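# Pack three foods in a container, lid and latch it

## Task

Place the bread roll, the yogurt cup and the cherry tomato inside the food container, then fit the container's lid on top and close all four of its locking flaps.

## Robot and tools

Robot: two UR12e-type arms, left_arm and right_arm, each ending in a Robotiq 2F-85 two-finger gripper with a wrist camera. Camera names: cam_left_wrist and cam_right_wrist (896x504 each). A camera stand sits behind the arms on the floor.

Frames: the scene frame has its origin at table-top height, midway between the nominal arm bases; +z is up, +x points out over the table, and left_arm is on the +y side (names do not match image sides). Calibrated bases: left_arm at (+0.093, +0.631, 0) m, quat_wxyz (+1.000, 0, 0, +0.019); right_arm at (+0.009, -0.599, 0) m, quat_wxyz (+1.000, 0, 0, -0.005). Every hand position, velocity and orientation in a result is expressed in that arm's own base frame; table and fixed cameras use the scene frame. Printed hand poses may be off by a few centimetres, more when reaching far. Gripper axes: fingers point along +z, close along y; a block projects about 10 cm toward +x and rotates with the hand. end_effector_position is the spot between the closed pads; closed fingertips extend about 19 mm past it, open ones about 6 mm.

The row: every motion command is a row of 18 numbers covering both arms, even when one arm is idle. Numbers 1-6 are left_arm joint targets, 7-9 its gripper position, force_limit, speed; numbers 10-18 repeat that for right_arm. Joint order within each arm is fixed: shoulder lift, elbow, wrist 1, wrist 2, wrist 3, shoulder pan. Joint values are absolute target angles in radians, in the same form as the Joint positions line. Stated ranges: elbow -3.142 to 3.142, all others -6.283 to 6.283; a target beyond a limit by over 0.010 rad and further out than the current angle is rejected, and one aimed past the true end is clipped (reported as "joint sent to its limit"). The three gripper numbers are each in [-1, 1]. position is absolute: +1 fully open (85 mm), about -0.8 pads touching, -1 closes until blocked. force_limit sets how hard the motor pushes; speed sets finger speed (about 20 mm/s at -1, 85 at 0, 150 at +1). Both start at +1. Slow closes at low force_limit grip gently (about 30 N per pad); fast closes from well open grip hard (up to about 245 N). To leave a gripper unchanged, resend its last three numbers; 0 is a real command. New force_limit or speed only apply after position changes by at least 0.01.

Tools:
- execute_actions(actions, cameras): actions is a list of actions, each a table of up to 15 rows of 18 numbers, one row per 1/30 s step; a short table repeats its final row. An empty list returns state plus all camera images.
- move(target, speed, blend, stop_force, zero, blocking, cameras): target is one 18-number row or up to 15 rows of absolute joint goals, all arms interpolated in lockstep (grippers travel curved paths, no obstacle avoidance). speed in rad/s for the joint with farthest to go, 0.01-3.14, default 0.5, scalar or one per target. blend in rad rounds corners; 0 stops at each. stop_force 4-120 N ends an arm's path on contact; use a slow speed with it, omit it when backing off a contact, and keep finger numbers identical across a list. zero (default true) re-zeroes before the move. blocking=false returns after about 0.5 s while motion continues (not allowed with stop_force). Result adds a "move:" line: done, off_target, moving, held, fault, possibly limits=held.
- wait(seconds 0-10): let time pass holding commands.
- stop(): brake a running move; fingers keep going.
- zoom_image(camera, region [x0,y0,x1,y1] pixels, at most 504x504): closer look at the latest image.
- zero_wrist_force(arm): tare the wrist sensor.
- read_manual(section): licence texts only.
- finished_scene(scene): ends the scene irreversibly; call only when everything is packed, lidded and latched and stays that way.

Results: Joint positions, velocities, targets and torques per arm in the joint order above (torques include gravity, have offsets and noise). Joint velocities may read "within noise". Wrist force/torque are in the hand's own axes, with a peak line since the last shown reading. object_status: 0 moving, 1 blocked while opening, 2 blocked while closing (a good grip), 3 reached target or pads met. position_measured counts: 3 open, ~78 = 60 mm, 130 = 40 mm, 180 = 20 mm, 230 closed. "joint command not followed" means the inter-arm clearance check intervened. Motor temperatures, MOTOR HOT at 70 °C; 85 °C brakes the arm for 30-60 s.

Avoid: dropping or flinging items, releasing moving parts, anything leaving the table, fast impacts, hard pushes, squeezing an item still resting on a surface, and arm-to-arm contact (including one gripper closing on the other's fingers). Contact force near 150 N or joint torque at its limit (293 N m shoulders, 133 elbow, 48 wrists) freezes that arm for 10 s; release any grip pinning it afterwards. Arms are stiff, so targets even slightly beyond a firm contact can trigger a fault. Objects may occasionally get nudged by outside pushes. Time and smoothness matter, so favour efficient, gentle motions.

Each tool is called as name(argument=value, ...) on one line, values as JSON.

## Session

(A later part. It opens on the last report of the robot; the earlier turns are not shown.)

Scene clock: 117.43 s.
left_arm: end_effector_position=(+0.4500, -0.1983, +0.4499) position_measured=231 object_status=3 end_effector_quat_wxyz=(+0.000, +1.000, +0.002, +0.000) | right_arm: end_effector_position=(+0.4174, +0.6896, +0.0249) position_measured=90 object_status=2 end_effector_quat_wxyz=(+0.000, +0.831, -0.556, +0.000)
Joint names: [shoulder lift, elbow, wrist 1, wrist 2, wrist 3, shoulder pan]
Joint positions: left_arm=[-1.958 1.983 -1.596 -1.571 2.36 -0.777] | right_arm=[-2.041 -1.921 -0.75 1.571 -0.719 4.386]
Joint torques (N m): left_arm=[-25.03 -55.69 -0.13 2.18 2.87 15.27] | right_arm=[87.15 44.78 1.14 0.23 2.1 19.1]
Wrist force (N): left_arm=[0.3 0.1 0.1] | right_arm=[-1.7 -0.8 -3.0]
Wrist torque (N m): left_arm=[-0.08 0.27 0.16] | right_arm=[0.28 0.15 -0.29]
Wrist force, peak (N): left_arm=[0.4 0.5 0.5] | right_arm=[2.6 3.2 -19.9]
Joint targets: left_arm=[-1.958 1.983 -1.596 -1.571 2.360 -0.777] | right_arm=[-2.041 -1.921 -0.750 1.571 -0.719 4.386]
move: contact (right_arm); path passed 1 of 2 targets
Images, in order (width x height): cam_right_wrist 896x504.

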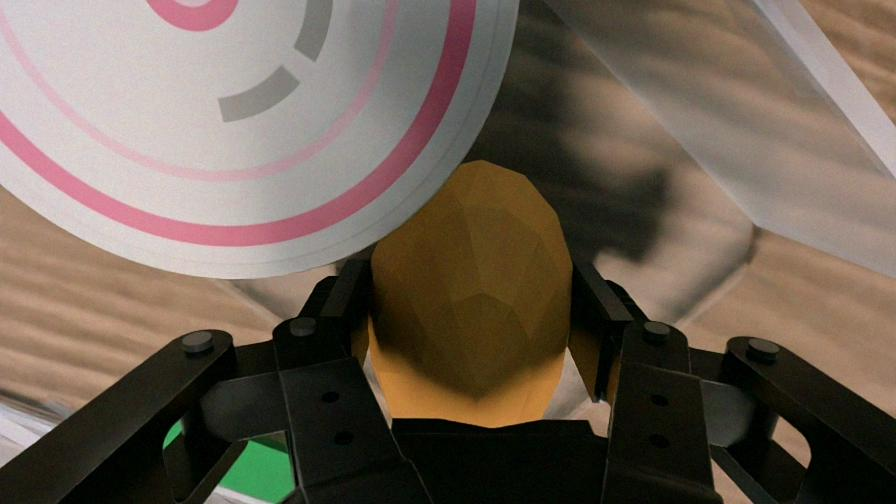

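execute_actions(actions=[[[-1.958,1.983,-1.596,-1.571,2.36,-0.777,-0.85,0,0,-2.041,-1.921,-0.75,1.5708,-0.7192,4.3859,0.6,-0.9,-1]]])

move(target=[[-1.958,1.983,-1.596,-1.571,2.36,-0.777,-0.85,0,0,-1.8907,-1.842,-0.9797,1.5708,-0.7192,4.3859,0.6,-0.9,-1],[-1.958,1.983,-1.596,-1.571,2.36,-0.777,-0.85,0,0,-1.809,-2.089,-0.8144,1.5708,-0.2593,4.1479,0.6,-0.9,-1]], speed=[0.25,0.5], blend=[0.03,0], cameras=["cam_right_wrist","cam_left_wrist"])

Scene clock: 118.93 s.
left_arm: end_effector_position=(+0.4500, -0.1983, +0.4499) position_measured=231 object_status=3 end_effector_quat_wxyz=(+0.000, +1.000, +0.002, +0.000) | right_arm: end_effector_position=(+0.4175, +0.6899, +0.0250) position_measured=53 object_status=0 end_effector_quat_wxyz=(+0.000, +0.831, -0.556, +0.000)
Joint names: [shoulder lift, elbow, wrist 1, wrist 2, wrist 3, shoulder pan]
Joint positions: left_arm=[-1.958 1.983 -1.596 -1.571 2.36 -0.777] | right_arm=[-2.041 -1.921 -0.75 1.571 -0.719 4.386]
Joint torques (N m): left_arm=[-23.44 -55.05 -0.78 2.44 2.62 14.26] | right_arm=[66.88 46.31 7.95 0.5 2.05 16.93]
Wrist force (N): left_arm=[0.1 -0.3 0.3] | right_arm=[-1.1 0.0 0.1]
Wrist torque (N m): left_arm=[-0.15 0.31 0.16] | right_arm=[0.24 0.21 -0.30]
Wrist force, peak (N): left_arm=[0.4 0.5 0.5] | right_arm=[-1.8 -1.3 -2.6]
Joint targets: left_arm=[-1.958 1.983 -1.596 -1.571 2.360 -0.777] | right_arm=[-2.041 -1.921 -0.750 1.571 -0.719 4.386]

Scene clock: 121.33 s.
left_arm: end_effector_position=(+0.4500, -0.1983, +0.4499) position_measured=231 object_status=3 end_effector_quat_wxyz=(+0.000, +1.000, +0.002, +0.000) | right_arm: end_effector_position=(+0.5110, +0.4815, +0.0999) position_measured=53 object_status=3 end_effector_quat_wxyz=(+0.000, -0.591, +0.806, +0.000)
Joint names: [shoulder lift, elbow, wrist 1, wrist 2, wrist 3, shoulder pan]
Joint positions: left_arm=[-1.958 1.983 -1.596 -1.571 2.36 -0.777] | right_arm=[-1.809 -2.089 -0.814 1.571 -0.259 4.148]
Joint torques (N m): left_arm=[-22.88 -56.25 -0.82 2 2.98 13.67] | right_arm=[73.94 27.82 7.74 0.21 1.7 -13.32]
Wrist force (N): left_arm=[0.2 -0.1 0.2] | right_arm=[-0.8 -0.1 0.5]
Wrist torque (N m): left_arm=[-0.11 0.29 0.16] | right_arm=[0.11 0.21 -0.34]
Wrist force, peak (N): left_arm=[0.2 0.4 0.7] | right_arm=[-3.6 -0.1 -2.7]
Joint targets: left_arm=[-1.958 1.983 -1.596 -1.571 2.360 -0.777] | right_arm=[-1.809 -2.089 -0.814 1.571 -0.259 4.148]
move: done

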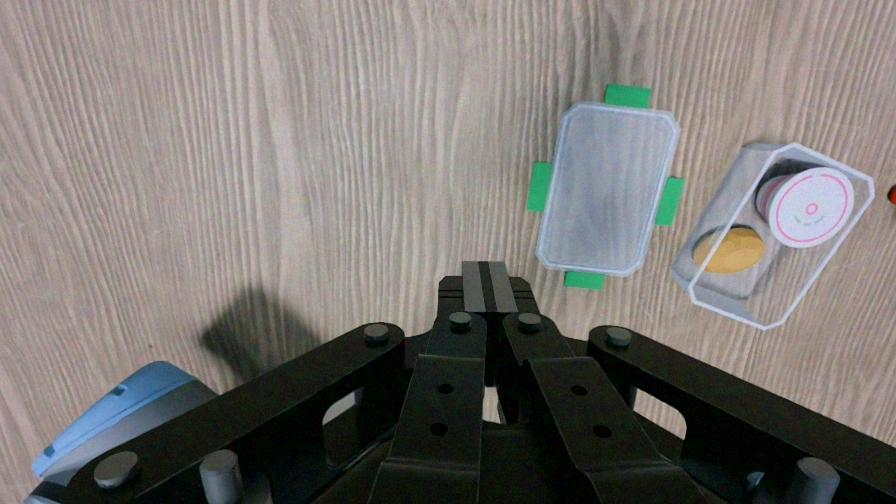

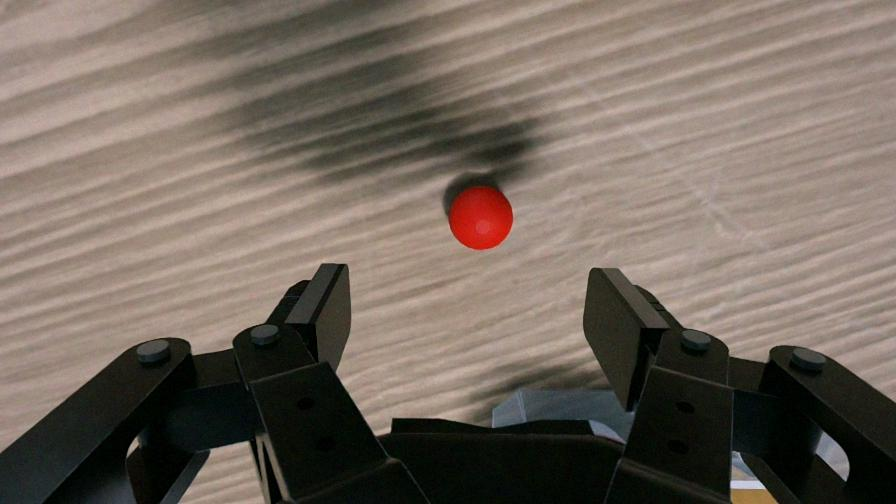

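move(target=[-1.958,1.983,-1.596,-1.571,2.36,-0.777,-0.85,0,0,-1.9184,-2.1436,-0.6504,1.5708,-0.2572,4.15,0.6,-0.9,-1], speed=0.2, stop_force=10)

execute_actions(actions=[[[-1.958,1.983,-1.596,-1.571,2.36,-0.777,-0.85,0,0,-1.9184,-2.1436,-0.6504,1.5708,-0.2572,4.15,-1,-1,-0.9]],[[-1.958,1.983,-1.596,-1.571,2.36,-0.777,-0.85,0,0,-1.9184,-2.1436,-0.6504,1.5708,-0.2572,4.15,-1,-1,-0.9]],[[-1.958,1.983,-1.596,-1.571,2.36,-0.777,-0.85,0,0,-1.9184,-2.1436,-0.6504,1.5708,-0.2572,4.15,-1,-1,-0.9]]], cameras=["cam_right_wrist"])

Scene clock: 123.50 s.
left_arm: end_effector_position=(+0.4500, -0.1983, +0.4499) position_measured=231 object_status=3 end_effector_quat_wxyz=(+0.000, +1.000, +0.002, +0.000) | right_arm: end_effector_position=(+0.5070, +0.4779, +0.0180) position_measured=53 object_status=3 end_effector_quat_wxyz=(+0.000, -0.591, +0.806, +0.000)
Joint names: [shoulder lift, elbow, wrist 1, wrist 2, wrist 3, shoulder pan]
Joint positions: left_arm=[-1.958 1.983 -1.596 -1.571 2.36 -0.777] | right_arm=[-1.918 -2.144 -0.65 1.571 -0.257 4.15]
Joint torques (N m): left_arm=[-23.38 -55.67 -0.83 2.29 2.68 15.85] | right_arm=[55.21 23.98 7.53 0.58 2.11 16.76]
Wrist force (N): left_arm=[0.3 -0.3 0.5] | right_arm=[-0.7 0.3 0.1]
Wrist torque (N m): left_arm=[-0.15 0.28 0.16] | right_arm=[0.25 0.11 -0.32]
Wrist force, peak (N): left_arm=[0.3 0.0 0.7] | right_arm=[-0.7 -0.3 1.8]
Joint targets: left_arm=[-1.958 1.983 -1.596 -1.571 2.360 -0.777] | right_arm=[-1.918 -2.144 -0.650 1.571 -0.257 4.150]
move: done

Scene clock: 125.40 s.
left_arm: end_effector_position=(+0.4500, -0.1983, +0.4499) position_measured=231 object_status=3 end_effector_quat_wxyz=(+0.000, +1.000, +0.002, +0.000) | right_arm: end_effector_position=(+0.5072, +0.4780, +0.0182) position_measured=164 object_status=2 end_effector_quat_wxyz=(+0.000, -0.591, +0.806, +0.000)
Joint names: [shoulder lift, elbow, wrist 1, wrist 2, wrist 3, shoulder pan]
Joint positions: left_arm=[-1.958 1.983 -1.596 -1.571 2.36 -0.777] | right_arm=[-1.918 -2.143 -0.65 1.571 -0.257 4.15]
Joint torques (N m): left_arm=[-23.59 -55.44 -0.48 2.1 2.55 13.97] | right_arm=[1.52 -5.83 -7.25 0.45 1.84 19.26]
Wrist force (N): left_arm=[0.1 0.2 0.3] | right_arm=[1.8 -0.2 -79.1]
Wrist torque (N m): left_arm=[-0.08 0.31 0.15] | right_arm=[0.17 0.38 -0.32]
Wrist force, peak (N): left_arm=[0.4 0.1 0.7] | right_arm=[2.2 -0.6 -79.5]
Joint targets: left_arm=[-1.958 1.983 -1.596 -1.571 2.360 -0.777] | right_arm=[-1.918 -2.144 -0.650 1.571 -0.257 4.150]
Images, in order (width x height): cam_right_wrist 896x504.

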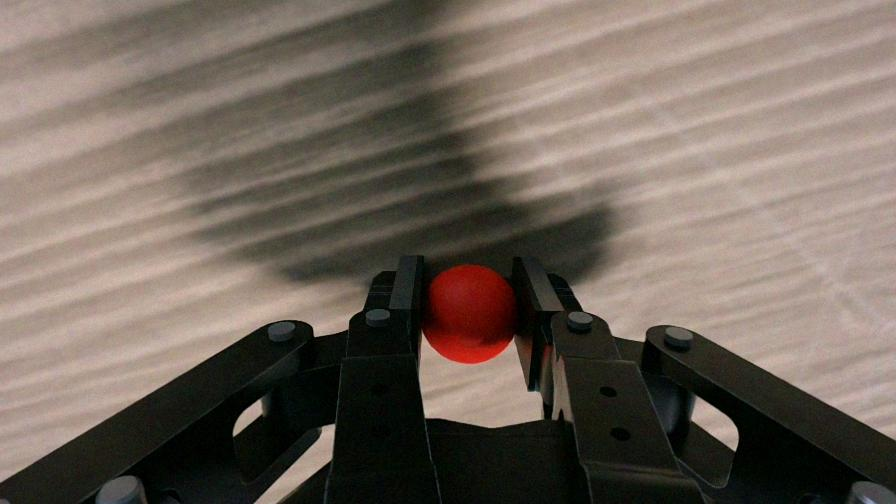

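move(target=[[-1.958,1.983,-1.596,-1.571,2.36,-0.777,-0.85,0,0,-1.7292,-2.0533,-0.9299,1.5708,-0.2572,4.15,-1,-1,-0.9],[-1.958,1.983,-1.596,-1.571,2.36,-0.777,-0.85,0,0,-1.8232,-1.9341,-0.9551,1.5708,-0.0009,4.4063,-1,-1,-0.9]], speed=0.5, blend=[0.06,0], cameras=["cam_right_wrist"])

Scene clock: 127.37 s.
left_arm: end_effector_position=(+0.4500, -0.1983, +0.4499) position_measured=231 object_status=3 end_effector_quat_wxyz=(+0.000, +1.000, +0.002, +0.000) | right_arm: end_effector_position=(+0.3890, +0.6525, +0.1600) position_measured=164 object_status=2 end_effector_quat_wxyz=(+0.000, -0.591, +0.806, +0.000)
Joint names: [shoulder lift, elbow, wrist 1, wrist 2, wrist 3, shoulder pan]
Joint positions: left_arm=[-1.958 1.983 -1.596 -1.571 2.36 -0.777] | right_arm=[-1.823 -1.934 -0.955 1.571 -0.001 4.406]
Joint torques (N m): left_arm=[-23.76 -55.55 -0.91 2.78 2.15 14.87] | right_arm=[59.03 53.68 2.12 0.72 2.59 21.31]
Wrist force (N): left_arm=[0.4 -0.1 0.2] | right_arm=[-0.6 0.0 0.8]
Wrist torque (N m): left_arm=[-0.10 0.25 0.16] | right_arm=[0.19 0.21 -0.37]
Wrist force, peak (N): left_arm=[-0.1 0.0 0.8] | right_arm=[-1.4 -0.4 -81.8]
Joint targets: left_arm=[-1.958 1.983 -1.596 -1.571 2.360 -0.777] | right_arm=[-1.823 -1.934 -0.955 1.571 -0.001 4.406]
move: done
Images, in order (width x height): cam_right_wrist 896x504.

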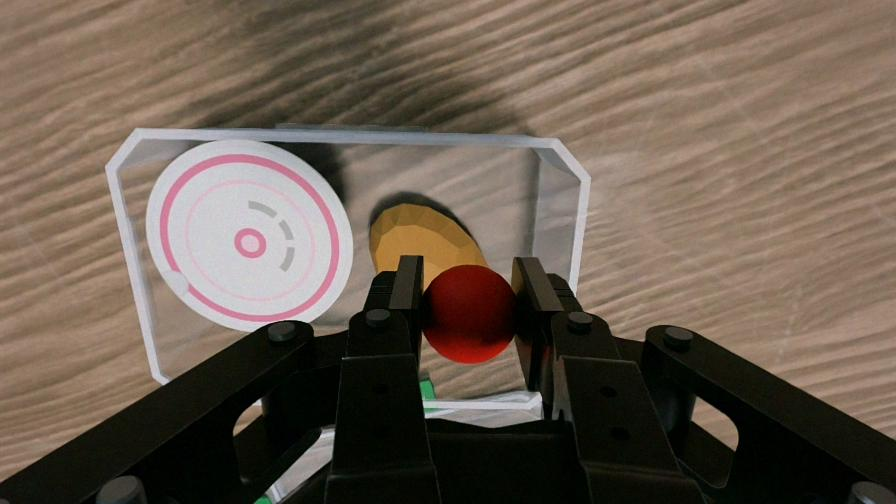

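move(target=[-1.958,1.983,-1.596,-1.571,2.36,-0.777,-0.85,0,0,-1.9404,-2.0296,-0.7424,1.5708,-0.0009,4.4063,-1,-1,-0.9], speed=0.12, stop_force=5, cameras=["cam_right_wrist"])

Scene clock: 130.50 s.
left_arm: end_effector_position=(+0.4500, -0.1983, +0.4499) position_measured=231 object_status=3 end_effector_quat_wxyz=(+0.000, +1.000, +0.002, +0.000) | right_arm: end_effector_position=(+0.3853, +0.6413, +0.0469) position_measured=164 object_status=2 end_effector_quat_wxyz=(+0.000, -0.591, +0.806, +0.000)
Joint names: [shoulder lift, elbow, wrist 1, wrist 2, wrist 3, shoulder pan]
Joint positions: left_arm=[-1.958 1.983 -1.596 -1.571 2.36 -0.777] | right_arm=[-1.94 -2.03 -0.742 1.571 -0.001 4.406]
Joint torques (N m): left_arm=[-23.66 -53.87 -0.91 2.14 2.47 15.6] | right_arm=[58.89 27.5 7.77 0.04 2.08 20.08]
Wrist force (N): left_arm=[0.2 0.5 0.0] | right_arm=[-0.7 0.4 0.3]
Wrist torque (N m): left_arm=[-0.01 0.28 0.16] | right_arm=[0.29 0.17 -0.32]
Wrist force, peak (N): left_arm=[0.6 0.2 0.5] | right_arm=[-1.6 -0.1 0.4]
Joint targets: left_arm=[-1.958 1.983 -1.596 -1.571 2.360 -0.777] | right_arm=[-1.940 -2.030 -0.742 1.571 -0.001 4.406]
move: done
Images, in order (width x height): cam_right_wrist 896x504.

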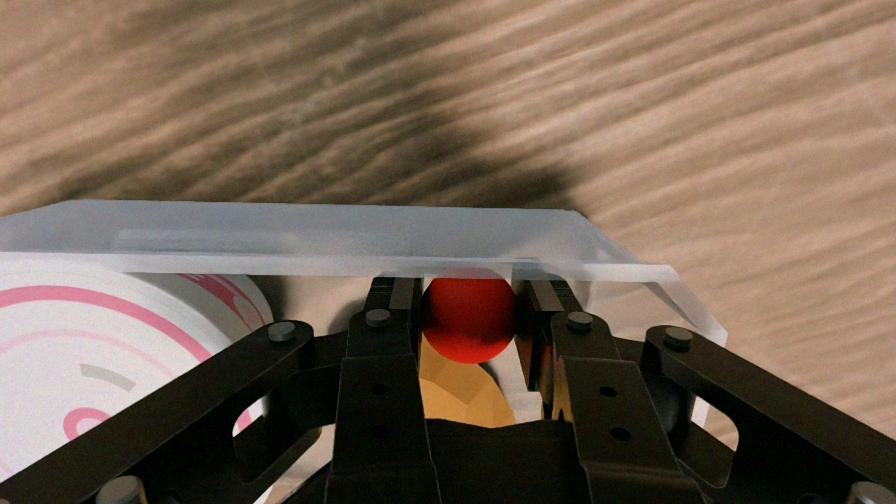

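execute_actions(actions=[[[-1.958,1.983,-1.596,-1.571,2.36,-0.777,-0.85,0,0,-1.9404,-2.0296,-0.7424,1.5708,-0.0009,4.4063,-0.02,-1,-1]]])

move(target=[[-1.958,1.983,-1.596,-1.571,2.36,-0.777,-0.85,0,0,-1.8232,-1.9341,-0.9551,1.5708,-0.0009,4.4063,-0.02,-1,-1]], speed=0.3, cameras=["cam_right_wrist"])

Scene clock: 131.67 s.
left_arm: end_effector_position=(+0.4500, -0.1983, +0.4499) position_measured=231 object_status=3 end_effector_quat_wxyz=(+0.000, +1.000, +0.002, +0.000) | right_arm: end_effector_position=(+0.3853, +0.6413, +0.0469) position_measured=131 object_status=0 end_effector_quat_wxyz=(+0.000, -0.591, +0.806, +0.000)
Joint names: [shoulder lift, elbow, wrist 1, wrist 2, wrist 3, shoulder pan]
Joint positions: left_arm=[-1.958 1.983 -1.596 -1.571 2.36 -0.777] | right_arm=[-1.94 -2.03 -0.742 1.571 -0.001 4.406]
Joint torques (N m): left_arm=[-21.43 -54.99 -0.84 1.9 2.57 16.3] | right_arm=[59.86 27.43 7.54 0.61 1.46 17.49]
Wrist force (N): left_arm=[0.1 0.2 0.5] | right_arm=[-0.7 0.3 0.7]
Wrist torque (N m): left_arm=[-0.07 0.30 0.16] | right_arm=[0.27 0.17 -0.32]
Wrist force, peak (N): left_arm=[0.4 0.1 0.6] | right_arm=[-0.4 0.0 1.1]
Joint targets: left_arm=[-1.958 1.983 -1.596 -1.571 2.360 -0.777] | right_arm=[-1.940 -2.030 -0.742 1.571 -0.001 4.406]

Scene clock: 132.90 s.
left_arm: end_effector_position=(+0.4500, -0.1983, +0.4499) position_measured=231 object_status=3 end_effector_quat_wxyz=(+0.000, +1.000, +0.002, +0.000) | right_arm: end_effector_position=(+0.3889, +0.6526, +0.1599) position_measured=131 object_status=3 end_effector_quat_wxyz=(+0.000, -0.591, +0.806, +0.000)
Joint names: [shoulder lift, elbow, wrist 1, wrist 2, wrist 3, shoulder pan]
Joint positions: left_arm=[-1.958 1.983 -1.596 -1.571 2.36 -0.777] | right_arm=[-1.823 -1.934 -0.955 1.571 -0.001 4.406]
Joint torques (N m): left_arm=[-22.79 -55.12 -0.73 1.99 2.61 15.04] | right_arm=[80.75 53.16 1.63 0.46 1.93 14.7]
Wrist force (N): left_arm=[0.3 0.0 0.4] | right_arm=[-0.7 0.2 0.9]
Wrist torque (N m): left_arm=[-0.10 0.28 0.16] | right_arm=[0.22 0.23 -0.37]
Wrist force, peak (N): left_arm=[0.2 -0.1 0.8] | right_arm=[0.2 0.0 3.2]
Joint targets: left_arm=[-1.958 1.983 -1.596 -1.571 2.360 -0.777] | right_arm=[-1.823 -1.934 -0.955 1.571 -0.001 4.406]
move: done
Images, in order (width x height): cam_right_wrist 896x504.

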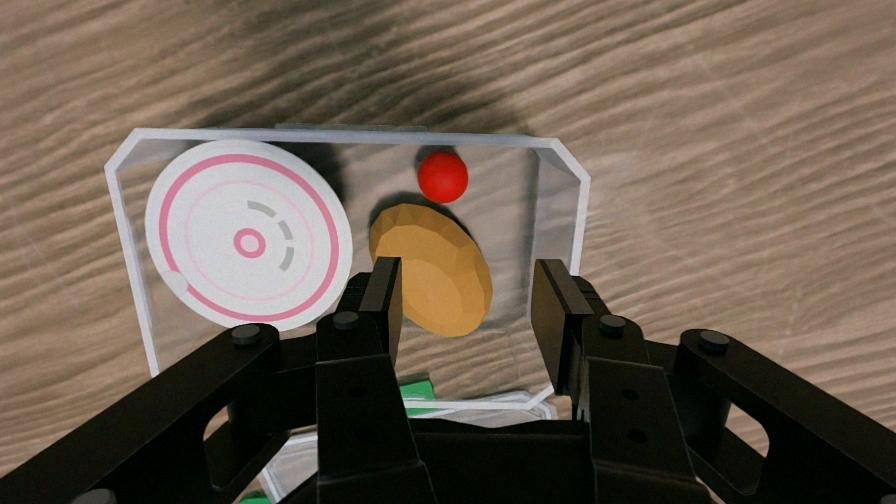

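move(target=[[-1.6849,2.4254,-2.3113,-1.5708,0.6495,-1.0165,1,0,0,-1.6699,-1.9371,-1.1054,1.5708,-1.9197,4.3635,0.6,-1,-1],[-1.6849,2.4254,-2.3113,-1.5708,0.6495,-1.0165,1,0,0,-2.126,-2.689,1.488,1.571,-3.135,4.304,0.6,-1,-1]], speed=0.8, cameras=["cam_left_wrist","cam_right_wrist"])

Scene clock: 140.43 s.
left_arm: end_effector_position=(+0.3965, -0.3096, +0.1199) position_measured=3 object_status=3 end_effector_quat_wxyz=(+0.000, +0.740, +0.673, +0.000) | right_arm: end_effector_position=(+0.3844, +0.4500, +0.1983) position_measured=53 object_status=3 end_effector_quat_wxyz=(-0.352, +0.645, +0.420, +0.533)
Joint names: [shoulder lift, elbow, wrist 1, wrist 2, wrist 3, shoulder pan]
Joint positions: left_arm=[-1.685 2.425 -2.311 -1.571 0.649 -1.017] | right_arm=[-2.126 -2.689 1.488 1.571 -3.135 4.304]
Joint torques (N m): left_arm=[-11.97 -29.62 -7.71 2.6 -3.18 -12.8] | right_arm=[37.74 -10.24 7.08 1.97 -2.34 -13.24]
Wrist force (N): left_arm=[-0.2 0.0 0.3] | right_arm=[0.0 -0.9 1.0]
Wrist torque (N m): left_arm=[-0.07 0.35 0.27] | right_arm=[-0.11 -0.10 0.03]
Wrist force, peak (N): left_arm=[0.2 -0.5 1.5] | right_arm=[0.3 -1.0 1.6]
Joint targets: left_arm=[-1.685 2.425 -2.311 -1.571 0.649 -1.016] | right_arm=[-2.126 -2.689 1.488 1.571 -3.135 4.304]
move: done

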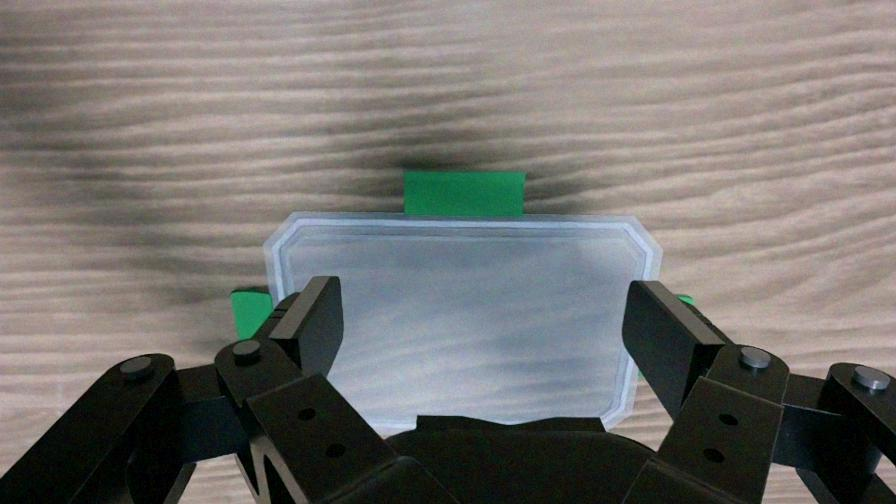

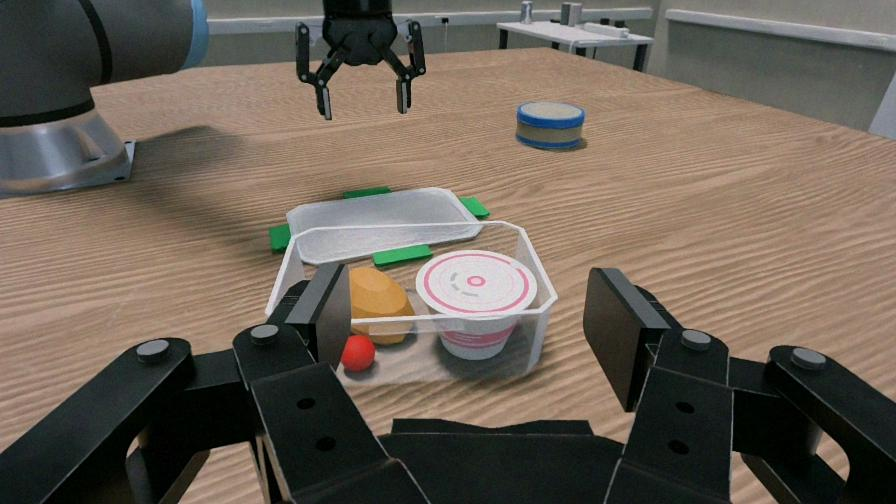

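move(target=[-1.4751,2.5141,-2.6098,-1.5708,0.6587,-1.0073,1,0,0,-2.126,-2.689,1.488,1.571,-3.135,4.304,0.6,-1,-1], speed=0.12, stop_force=8, cameras=["all"])

Scene clock: 144.83 s.
left_arm: end_effector_position=(+0.3973, -0.3028, +0.0141) position_measured=3 object_status=3 end_effector_quat_wxyz=(+0.000, +0.740, +0.673, +0.000) | right_arm: end_effector_position=(+0.3844, +0.4499, +0.1983) position_measured=53 object_status=3 end_effector_quat_wxyz=(-0.352, +0.645, +0.420, +0.533)
Joint names: [shoulder lift, elbow, wrist 1, wrist 2, wrist 3, shoulder pan]
Joint positions: left_arm=[-1.475 2.514 -2.61 -1.571 0.659 -1.007] | right_arm=[-2.126 -2.689 1.488 1.571 -3.135 4.304]
Joint torques (N m): left_arm=[-22.82 -20.06 -7.57 2.35 2.67 14.11] | right_arm=[36.92 -10.74 6.72 1.83 -2.39 -11.47]
Wrist force (N): left_arm=[0.0 0.0 0.4] | right_arm=[-0.1 -0.6 1.2]
Wrist torque (N m): left_arm=[-0.05 0.29 0.15] | right_arm=[-0.04 -0.07 0.03]
Wrist force, peak (N): left_arm=[-0.3 -0.2 1.1] | right_arm=[-0.1 -1.6 1.6]
Joint targets: left_arm=[-1.475 2.514 -2.610 -1.571 0.659 -1.007] | right_arm=[-2.126 -2.689 1.488 1.571 -3.135 4.304]
move: done

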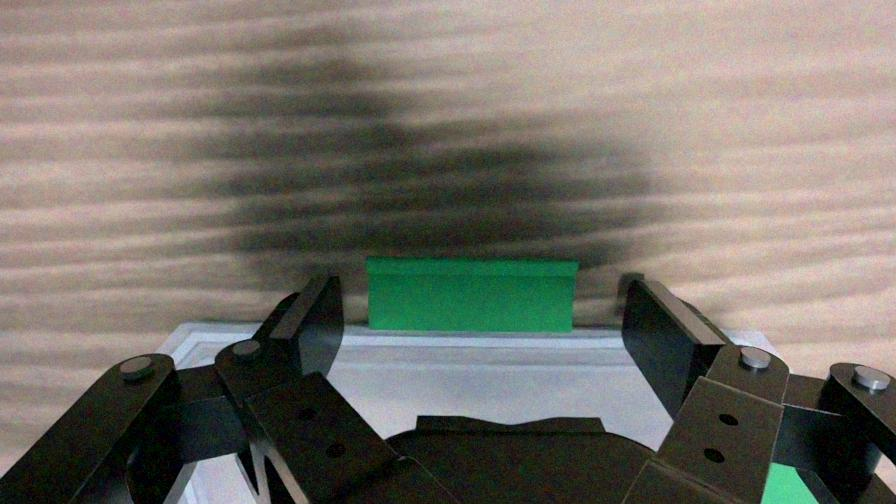

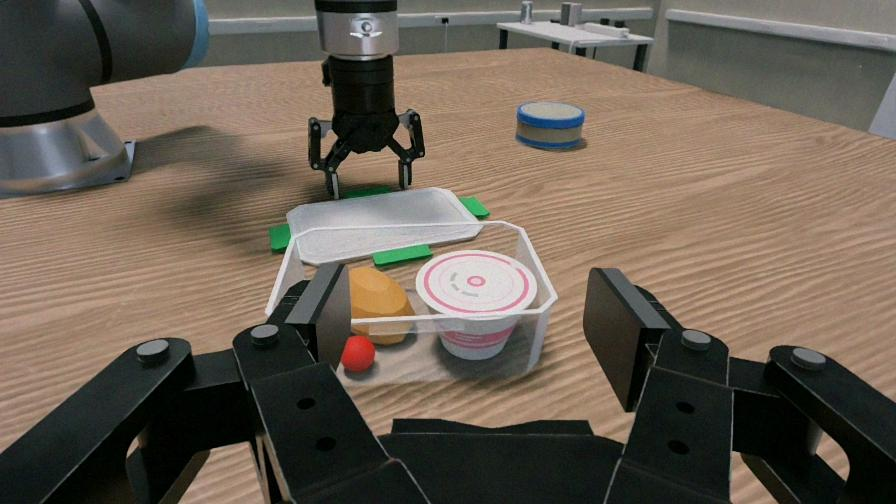

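execute_actions(actions=[[[-1.4751,2.5141,-2.6098,-1.5708,0.6587,-1.0073,-1,-0.85,-0.9,-2.126,-2.689,1.488,1.571,-3.135,4.304,0.6,-1,-1]],[[-1.4751,2.5141,-2.6098,-1.5708,0.6587,-1.0073,-1,-0.85,-0.9,-2.126,-2.689,1.488,1.571,-3.135,4.304,0.6,-1,-1]],[[-1.4751,2.5141,-2.6098,-1.5708,0.6587,-1.0073,-1,-0.85,-0.9,-2.126,-2.689,1.488,1.571,-3.135,4.304,0.6,-1,-1]]], cameras=["cam_left_wrist"])

Scene clock: 146.70 s.
left_arm: end_effector_position=(+0.3974, -0.3028, +0.0141) position_measured=49 object_status=2 end_effector_quat_wxyz=(+0.000, +0.740, +0.673, +0.000) | right_arm: end_effector_position=(+0.3844, +0.4499, +0.1983) position_measured=53 object_status=3 end_effector_quat_wxyz=(-0.352, +0.645, +0.420, +0.533)
Joint names: [shoulder lift, elbow, wrist 1, wrist 2, wrist 3, shoulder pan]
Joint positions: left_arm=[-1.475 2.514 -2.61 -1.571 0.659 -1.007] | right_arm=[-2.126 -2.689 1.488 1.571 -3.135 4.304]
Joint torques (N m): left_arm=[2.67 -9.85 3.69 -5.27 2.69 -10.73] | right_arm=[40.34 -10.01 6.82 1.96 -2.58 -11.36]
Wrist force (N): left_arm=[17.8 -1.7 -63.9] | right_arm=[-0.6 -0.8 1.3]
Wrist torque (N m): left_arm=[0.16 0.00 0.22] | right_arm=[-0.09 -0.02 0.04]
Wrist force, peak (N): left_arm=[18.5 -1.1 -66.4] | right_arm=[0.0 -1.7 1.4]
Joint targets: left_arm=[-1.475 2.514 -2.610 -1.571 0.659 -1.007] | right_arm=[-2.126 -2.689 1.488 1.571 -3.135 4.304]
Images, in order (width x height): cam_left_wrist 896x504.

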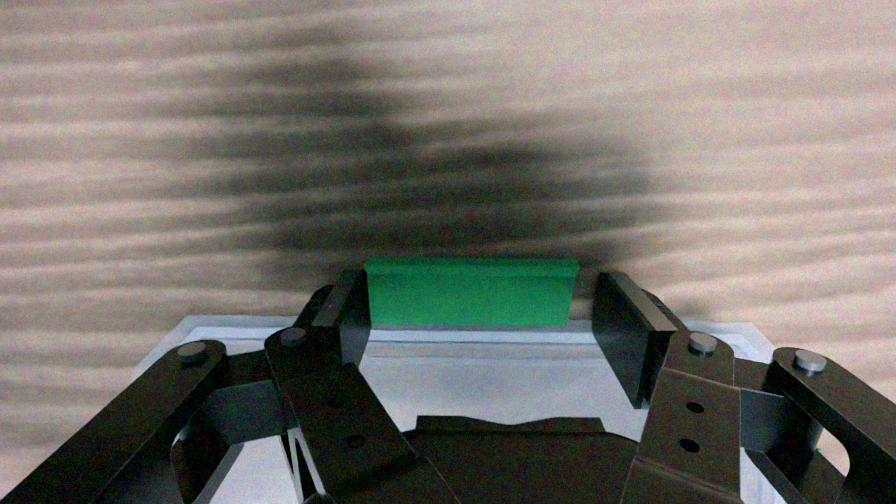

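execute_actions(actions=[[[-1.4751,2.5141,-2.6098,-1.5708,0.6587,-1.0073,1,-0.85,-0.9,-2.126,-2.689,1.488,1.571,-3.135,4.304,0.6,-1,-1]],[[-1.4751,2.5141,-2.6098,-1.5708,0.6587,-1.0073,1,-0.85,-0.9,-2.126,-2.689,1.488,1.571,-3.135,4.304,0.6,-1,-1]]])

move(target=[-1.4871,2.5112,-2.5949,-1.5708,0.6587,-1.0073,1,-0.85,-0.9,-2.126,-2.689,1.488,1.571,-3.135,4.304,0.6,-1,-1])

execute_actions(actions=[[[-1.4871,2.5112,-2.5949,-1.5708,0.6587,-1.0073,-1,-0.85,-0.9,-2.126,-2.689,1.488,1.571,-3.135,4.304,0.6,-1,-1]],[[-1.4871,2.5112,-2.5949,-1.5708,0.6587,-1.0073,-1,-0.85,-0.9,-2.126,-2.689,1.488,1.571,-3.135,4.304,0.6,-1,-1]],[[-1.4871,2.5112,-2.5949,-1.5708,0.6587,-1.0073,-1,-0.85,-0.9,-2.126,-2.689,1.488,1.571,-3.135,4.304,0.6,-1,-1]]], cameras=["cam_left_wrist"])

Scene clock: 148.27 s.
left_arm: end_effector_position=(+0.3973, -0.3028, +0.0140) position_measured=3 object_status=3 end_effector_quat_wxyz=(+0.000, +0.740, +0.673, +0.000) | right_arm: end_effector_position=(+0.3844, +0.4499, +0.1983) position_measured=53 object_status=3 end_effector_quat_wxyz=(-0.352, +0.645, +0.420, +0.533)
Joint names: [shoulder lift, elbow, wrist 1, wrist 2, wrist 3, shoulder pan]
Joint positions: left_arm=[-1.475 2.514 -2.61 -1.571 0.659 -1.007] | right_arm=[-2.126 -2.689 1.488 1.571 -3.135 4.304]
Joint torques (N m): left_arm=[-41.22 -34.61 -7.38 3.43 1.88 -8.48] | right_arm=[36.4 -12.14 6.68 1.96 -2.13 -16.44]
Wrist force (N): left_arm=[-0.2 0.0 0.5] | right_arm=[-0.4 -1.2 1.2]
Wrist torque (N m): left_arm=[-0.06 0.32 0.15] | right_arm=[-0.16 -0.05 0.03]
Wrist force, peak (N): left_arm=[17.8 -0.9 -65.5] | right_arm=[-0.3 -0.8 1.8]
Joint targets: left_arm=[-1.475 2.514 -2.610 -1.571 0.659 -1.007] | right_arm=[-2.126 -2.689 1.488 1.571 -3.135 4.304]

Scene clock: 149.00 s.
left_arm: end_effector_position=(+0.3973, -0.3028, +0.0190) position_measured=3 object_status=3 end_effector_quat_wxyz=(+0.000, +0.740, +0.673, +0.000) | right_arm: end_effector_position=(+0.3844, +0.4499, +0.1983) position_measured=53 object_status=3 end_effector_quat_wxyz=(-0.352, +0.645, +0.420, +0.533)
Joint names: [shoulder lift, elbow, wrist 1, wrist 2, wrist 3, shoulder pan]
Joint positions: left_arm=[-1.487 2.511 -2.595 -1.571 0.659 -1.007] | right_arm=[-2.126 -2.689 1.488 1.571 -3.135 4.304]
Joint torques (N m): left_arm=[-46.02 -34.85 0.41 3.29 1.65 1.02] | right_arm=[36.95 -10.98 6.5 2.19 -2.41 -14.72]
Wrist force (N): left_arm=[-0.4 -0.2 0.6] | right_arm=[-0.2 -1.5 1.2]
Wrist torque (N m): left_arm=[-0.10 0.37 0.14] | right_arm=[-0.20 -0.08 0.04]
Wrist force, peak (N): left_arm=[-0.4 -0.2 0.6] | right_arm=[-0.1 -0.8 1.8]
Joint targets: left_arm=[-1.487 2.511 -2.595 -1.571 0.659 -1.007] | right_arm=[-2.126 -2.689 1.488 1.571 -3.135 4.304]
move: done

Scene clock: 150.70 s.
left_arm: end_effector_position=(+0.3973, -0.3028, +0.0191) position_measured=77 object_status=2 end_effector_quat_wxyz=(+0.000, +0.740, +0.673, +0.000) | right_arm: end_effector_position=(+0.3844, +0.4499, +0.1983) position_measured=53 object_status=3 end_effector_quat_wxyz=(-0.352, +0.645, +0.420, +0.533)
Joint names: [shoulder lift, elbow, wrist 1, wrist 2, wrist 3, shoulder pan]
Joint positions: left_arm=[-1.487 2.511 -2.595 -1.571 0.659 -1.007] | right_arm=[-2.126 -2.689 1.488 1.571 -3.135 4.304]
Joint torques (N m): left_arm=[-30.95 -24.75 -0.53 3.22 1.1 10.12] | right_arm=[38.57 -12.2 6.28 1.68 -1.95 -8.62]
Wrist force (N): left_arm=[-0.2 -1.9 -9.2] | right_arm=[-0.3 -0.9 1.3]
Wrist torque (N m): left_arm=[0.00 0.29 0.17] | right_arm=[-0.11 -0.04 0.04]
Wrist force, peak (N): left_arm=[-0.3 -2.1 -9.7] | right_arm=[-0.2 -1.6 1.5]
Joint targets: left_arm=[-1.487 2.511 -2.595 -1.571 0.659 -1.007] | right_arm=[-2.126 -2.689 1.488 1.571 -3.135 4.304]
Images, in order (width x height): cam_left_wrist 896x504.

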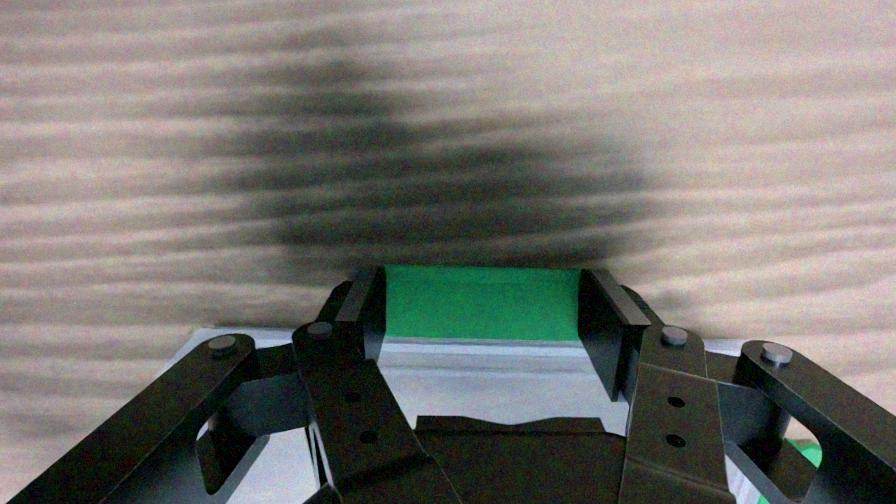

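move(target=[[-1.6923,2.4314,-2.3099,-1.5708,0.6587,-1.0073,-1,-0.85,-0.9,-2.126,-2.689,1.488,1.571,-3.135,4.304,0.6,-1,-1],[-1.9008,2.1963,-1.8663,-1.5708,0.6587,-1.0073,-1,-0.85,-0.9,-2.126,-2.689,1.488,1.571,-3.135,4.304,0.6,-1,-1]], speed=0.25, blend=[0.05,0], cameras=["all"])

Scene clock: 154.43 s.
left_arm: end_effector_position=(+0.3973, -0.3027, +0.3099) position_measured=77 object_status=2 end_effector_quat_wxyz=(+0.000, +0.740, +0.673, +0.000) | right_arm: end_effector_position=(+0.3844, +0.4499, +0.1983) position_measured=53 object_status=3 end_effector_quat_wxyz=(-0.352, +0.645, +0.420, +0.533)
Joint names: [shoulder lift, elbow, wrist 1, wrist 2, wrist 3, shoulder pan]
Joint positions: left_arm=[-1.901 2.196 -1.866 -1.571 0.659 -1.007] | right_arm=[-2.126 -2.689 1.488 1.571 -3.135 4.304]
Joint torques (N m): left_arm=[-26.02 -54.49 0.33 2.71 -0.21 14.59] | right_arm=[39.08 -11 6.53 2.18 -2.14 -11.13]
Wrist force (N): left_arm=[0.0 0.0 1.1] | right_arm=[-0.1 -0.8 1.1]
Wrist torque (N m): left_arm=[-0.08 0.37 0.16] | right_arm=[-0.08 -0.06 0.03]
Wrist force, peak (N): left_arm=[-0.2 -2.3 -9.8] | right_arm=[-0.4 -1.6 1.3]
Joint targets: left_arm=[-1.901 2.196 -1.866 -1.571 0.659 -1.007] | right_arm=[-2.126 -2.689 1.488 1.571 -3.135 4.304]
move: done

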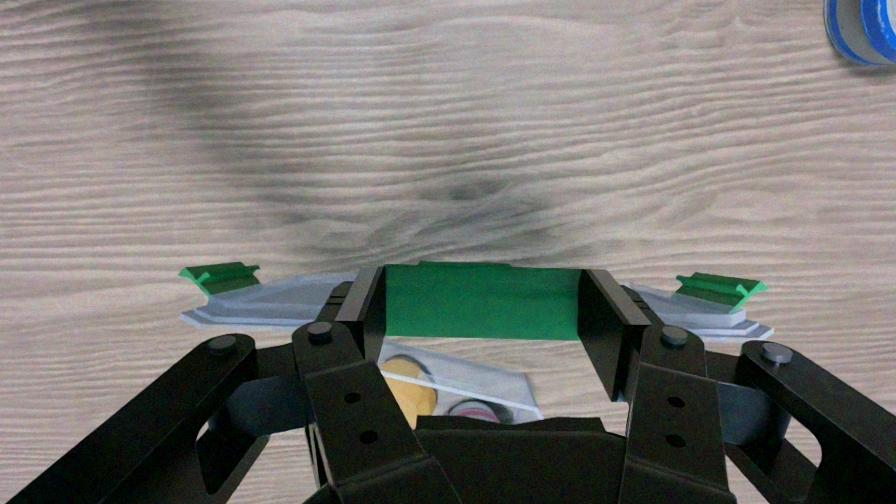

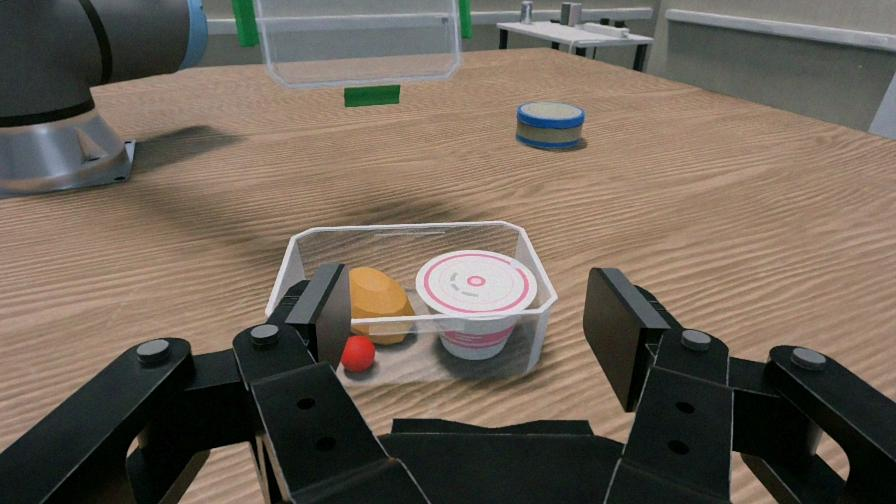

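move(target=[-1.5197,1.8750,-1.9261,-1.5708,0.5868,-1.3282,-1,-0.85,-0.9,-2.126,-2.689,1.488,1.571,-3.135,4.304,0.6,-1,-1], speed=0.25, cameras=["all"])

Scene clock: 157.00 s.
left_arm: end_effector_position=(+0.3341, -0.6249, +0.3099) position_measured=77 object_status=2 end_effector_quat_wxyz=(+0.000, +0.818, +0.576, +0.000) | right_arm: end_effector_position=(+0.3844, +0.4499, +0.1983) position_measured=53 object_status=3 end_effector_quat_wxyz=(-0.352, +0.645, +0.420, +0.533)
Joint names: [shoulder lift, elbow, wrist 1, wrist 2, wrist 3, shoulder pan]
Joint positions: left_arm=[-1.52 1.875 -1.926 -1.571 0.587 -1.328] | right_arm=[-2.126 -2.689 1.488 1.571 -3.135 4.304]
Joint torques (N m): left_arm=[-32.39 -52.27 -7.52 1.05 -2.89 -17.55] | right_arm=[39.8 -10.19 6.03 1.43 -2.1 -14.55]
Wrist force (N): left_arm=[0.5 -0.3 1.2] | right_arm=[0.0 -1.1 1.2]
Wrist torque (N m): left_arm=[-0.14 0.35 0.29] | right_arm=[-0.14 -0.10 0.03]
Wrist force, peak (N): left_arm=[-2.8 -0.5 1.5] | right_arm=[-0.2 -1.3 1.6]
Joint targets: left_arm=[-1.520 1.875 -1.926 -1.571 0.587 -1.328] | right_arm=[-2.126 -2.689 1.488 1.571 -3.135 4.304]
move: done

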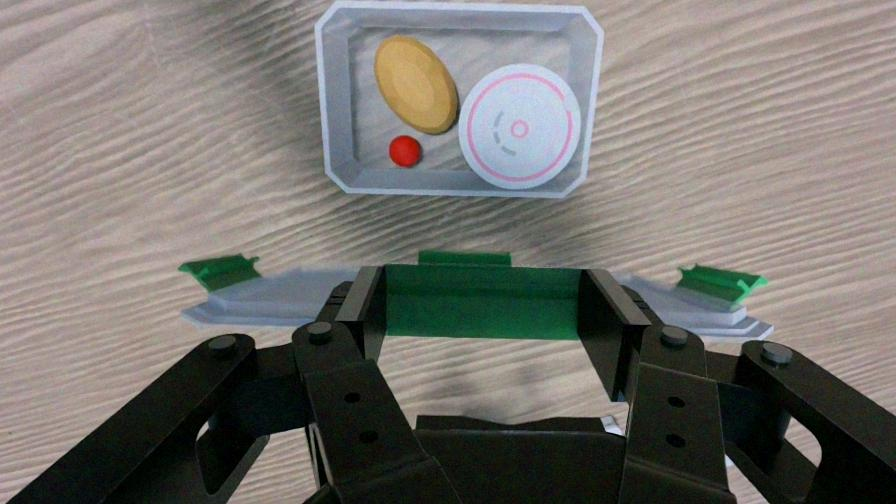

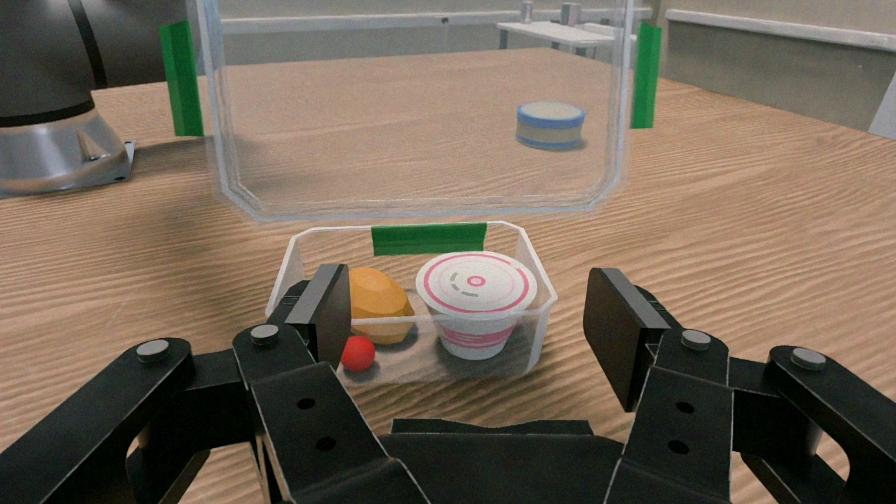

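move(target=[-1.4950,1.9826,-2.0584,-1.5708,0.5961,-1.3189,-1,-0.85,-0.9,-2.126,-2.689,1.488,1.571,-3.135,4.304,0.6,-1,-1], speed=0.1, stop_force=6, cameras=["all"])

Scene clock: 159.83 s.
left_arm: end_effector_position=(+0.3359, -0.6066, +0.2399) position_measured=77 object_status=2 end_effector_quat_wxyz=(+0.000, +0.818, +0.576, +0.000) | right_arm: end_effector_position=(+0.3844, +0.4499, +0.1983) position_measured=53 object_status=3 end_effector_quat_wxyz=(-0.352, +0.645, +0.420, +0.533)
Joint names: [shoulder lift, elbow, wrist 1, wrist 2, wrist 3, shoulder pan]
Joint positions: left_arm=[-1.495 1.983 -2.058 -1.571 0.596 -1.319] | right_arm=[-2.126 -2.689 1.488 1.571 -3.135 4.304]
Joint torques (N m): left_arm=[-37.86 -37.03 -7.54 0.07 2.71 12.63] | right_arm=[35.47 -11.19 6.61 1.79 -2.03 -11.4]
Wrist force (N): left_arm=[0.0 0.0 0.6] | right_arm=[-0.1 -0.4 1.1]
Wrist torque (N m): left_arm=[-0.09 0.33 0.16] | right_arm=[-0.02 -0.06 0.03]
Wrist force, peak (N): left_arm=[0.4 0.1 2.1] | right_arm=[0.0 -1.8 1.2]
Joint targets: left_arm=[-1.495 1.983 -2.058 -1.571 0.596 -1.319] | right_arm=[-2.126 -2.689 1.488 1.571 -3.135 4.304]
move: done

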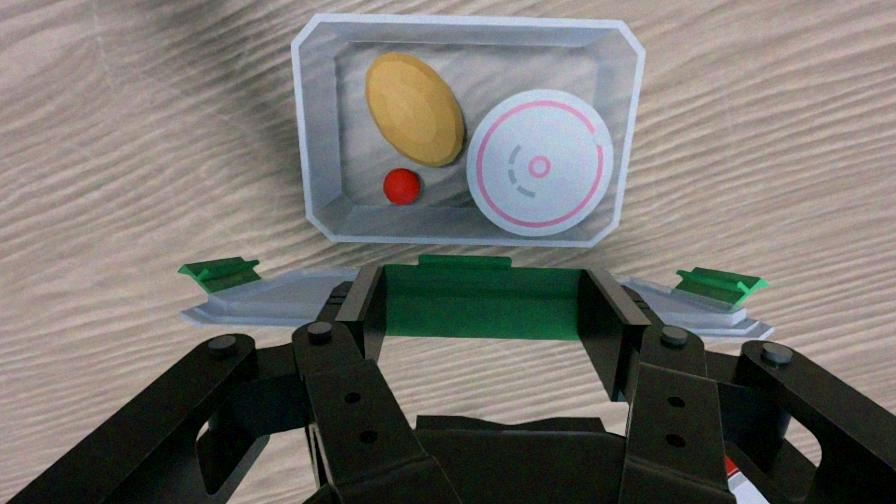

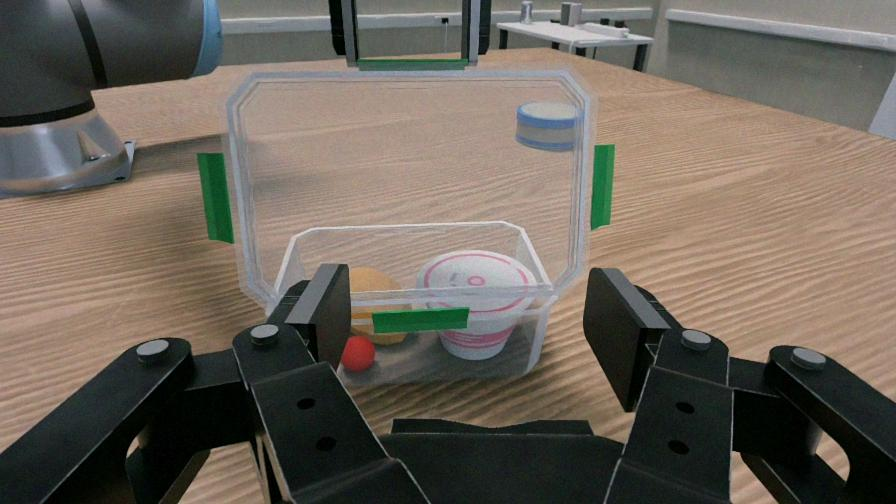

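zoom_image(camera="cam_right_wrist", region=[220, 200, 630, 400])

Scaled by 1.229 from the camera's 896x504 image, which has a finer 1280x720 frame.

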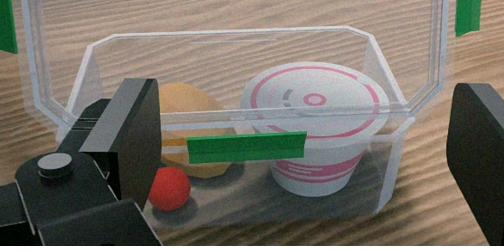

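move(target=[-1.4794,2.0014,-2.0928,-1.5708,0.5961,-1.3189,-1,-0.85,-0.9,-2.126,-2.689,1.488,1.571,-3.135,4.304,0.6,-1,-1], speed=0.06, stop_force=6, cameras=["all"])

zoom_image(camera="cam_right_wrist", region=[220, 240, 630, 400])

Scene clock: 161.87 s.
left_arm: end_effector_position=(+0.3359, -0.6066, +0.2219) position_measured=77 object_status=2 end_effector_quat_wxyz=(+0.000, +0.818, +0.576, +0.000) | right_arm: end_effector_position=(+0.3844, +0.4499, +0.1983) position_measured=53 object_status=3 end_effector_quat_wxyz=(-0.352, +0.645, +0.420, +0.533)
Joint names: [shoulder lift, elbow, wrist 1, wrist 2, wrist 3, shoulder pan]
Joint positions: left_arm=[-1.479 2.001 -2.093 -1.571 0.596 -1.319] | right_arm=[-2.126 -2.689 1.488 1.571 -3.135 4.304]
Joint torques (N m): left_arm=[-34.65 -35.75 -7.49 -1.35 3.08 12.9] | right_arm=[34.84 -10.76 6.08 1.49 -1.77 -11.36]
Wrist force (N): left_arm=[-0.3 0.2 1.0] | right_arm=[0.1 -1.3 1.1]
Wrist torque (N m): left_arm=[-0.03 0.36 0.15] | right_arm=[-0.17 -0.09 0.03]
Wrist force, peak (N): left_arm=[0.3 0.0 1.6] | right_arm=[0.1 -1.0 2.0]
Joint targets: left_arm=[-1.479 2.001 -2.093 -1.571 0.596 -1.319] | right_arm=[-2.126 -2.689 1.488 1.571 -3.135 4.304]
move: done

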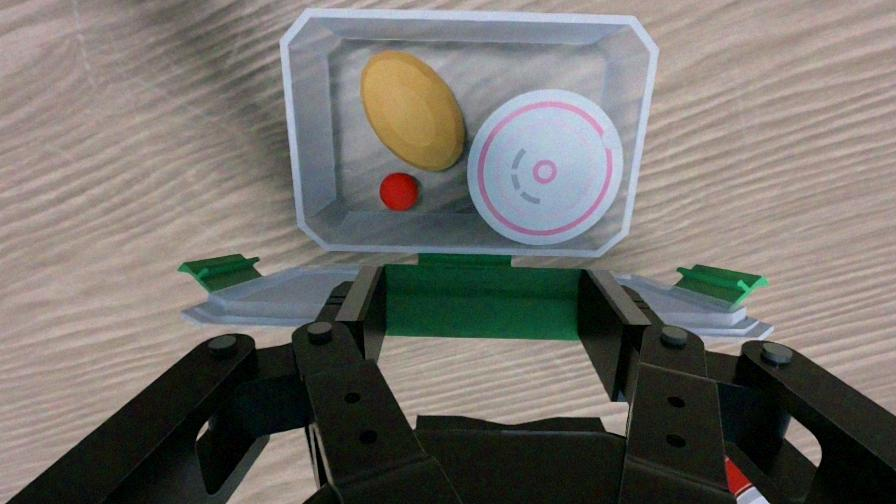

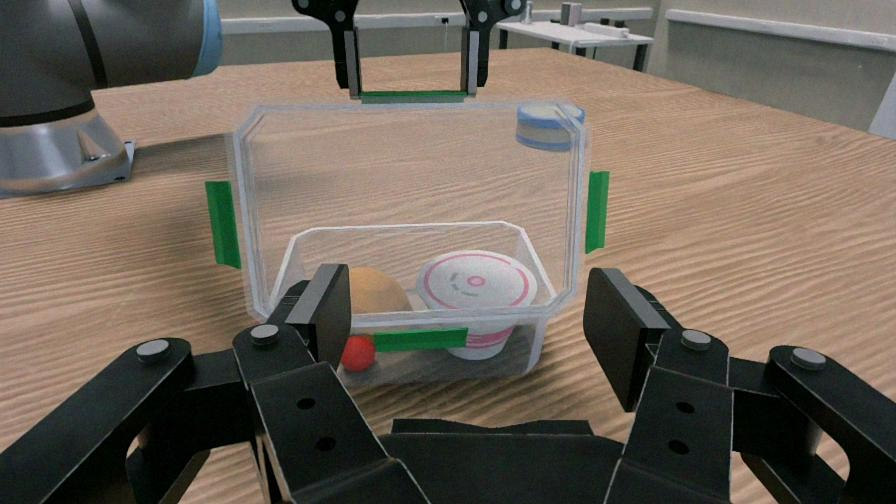

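Scaled by 1.229 from the camera's 896x504 image, which has a finer 1280x720 frame.

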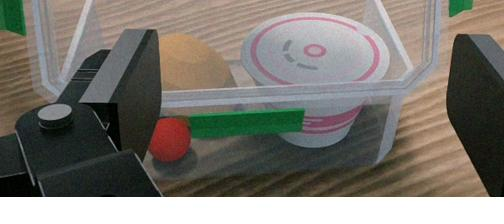

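move(target=[-1.4684,2.0135,-2.1159,-1.5708,0.5961,-1.3189,-1,-0.85,-0.9,-2.126,-2.689,1.488,1.571,-3.135,4.304,0.6,-1,-1], speed=0.06, stop_force=6, cameras=["cam_right_wrist"])

zoom_image(camera="cam_right_wrist", region=[220, 240, 630, 400])

Scene clock: 163.53 s.
left_arm: end_effector_position=(+0.3359, -0.6066, +0.2099) position_measured=77 object_status=2 end_effector_quat_wxyz=(+0.000, +0.818, +0.576, +0.000) | right_arm: end_effector_position=(+0.3844, +0.4499, +0.1983) position_measured=53 object_status=3 end_effector_quat_wxyz=(-0.352, +0.645, +0.420, +0.533)
Joint names: [shoulder lift, elbow, wrist 1, wrist 2, wrist 3, shoulder pan]
Joint positions: left_arm=[-1.468 2.014 -2.116 -1.571 0.596 -1.319] | right_arm=[-2.126 -2.689 1.488 1.571 -3.135 4.304]
Joint torques (N m): left_arm=[-35.82 -34.3 -7.75 -2.16 3.02 12.51] | right_arm=[34.74 -10.49 6.25 1.63 -2.22 -13.19]
Wrist force (N): left_arm=[0.0 0.0 1.1] | right_arm=[0.0 -0.8 1.3]
Wrist torque (N m): left_arm=[-0.08 0.32 0.16] | right_arm=[-0.08 -0.10 0.04]
Wrist force, peak (N): left_arm=[0.1 -0.1 1.6] | right_arm=[-0.1 -1.4 1.6]
Joint targets: left_arm=[-1.468 2.014 -2.116 -1.571 0.596 -1.319] | right_arm=[-2.126 -2.689 1.488 1.571 -3.135 4.304]
move: done
Images, in order (width x height): cam_right_wrist 896x504.

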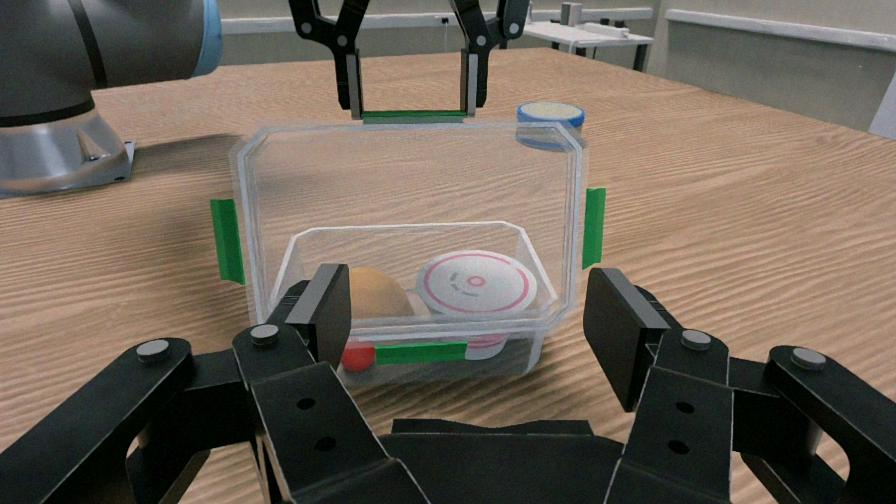

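Scaled by 1.229 from the camera's 896x504 image, which has a finer 1280x720 frame.

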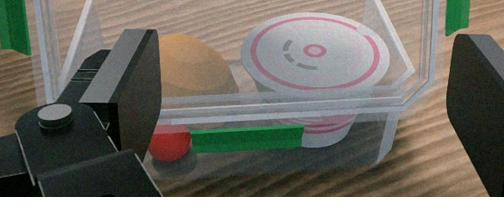

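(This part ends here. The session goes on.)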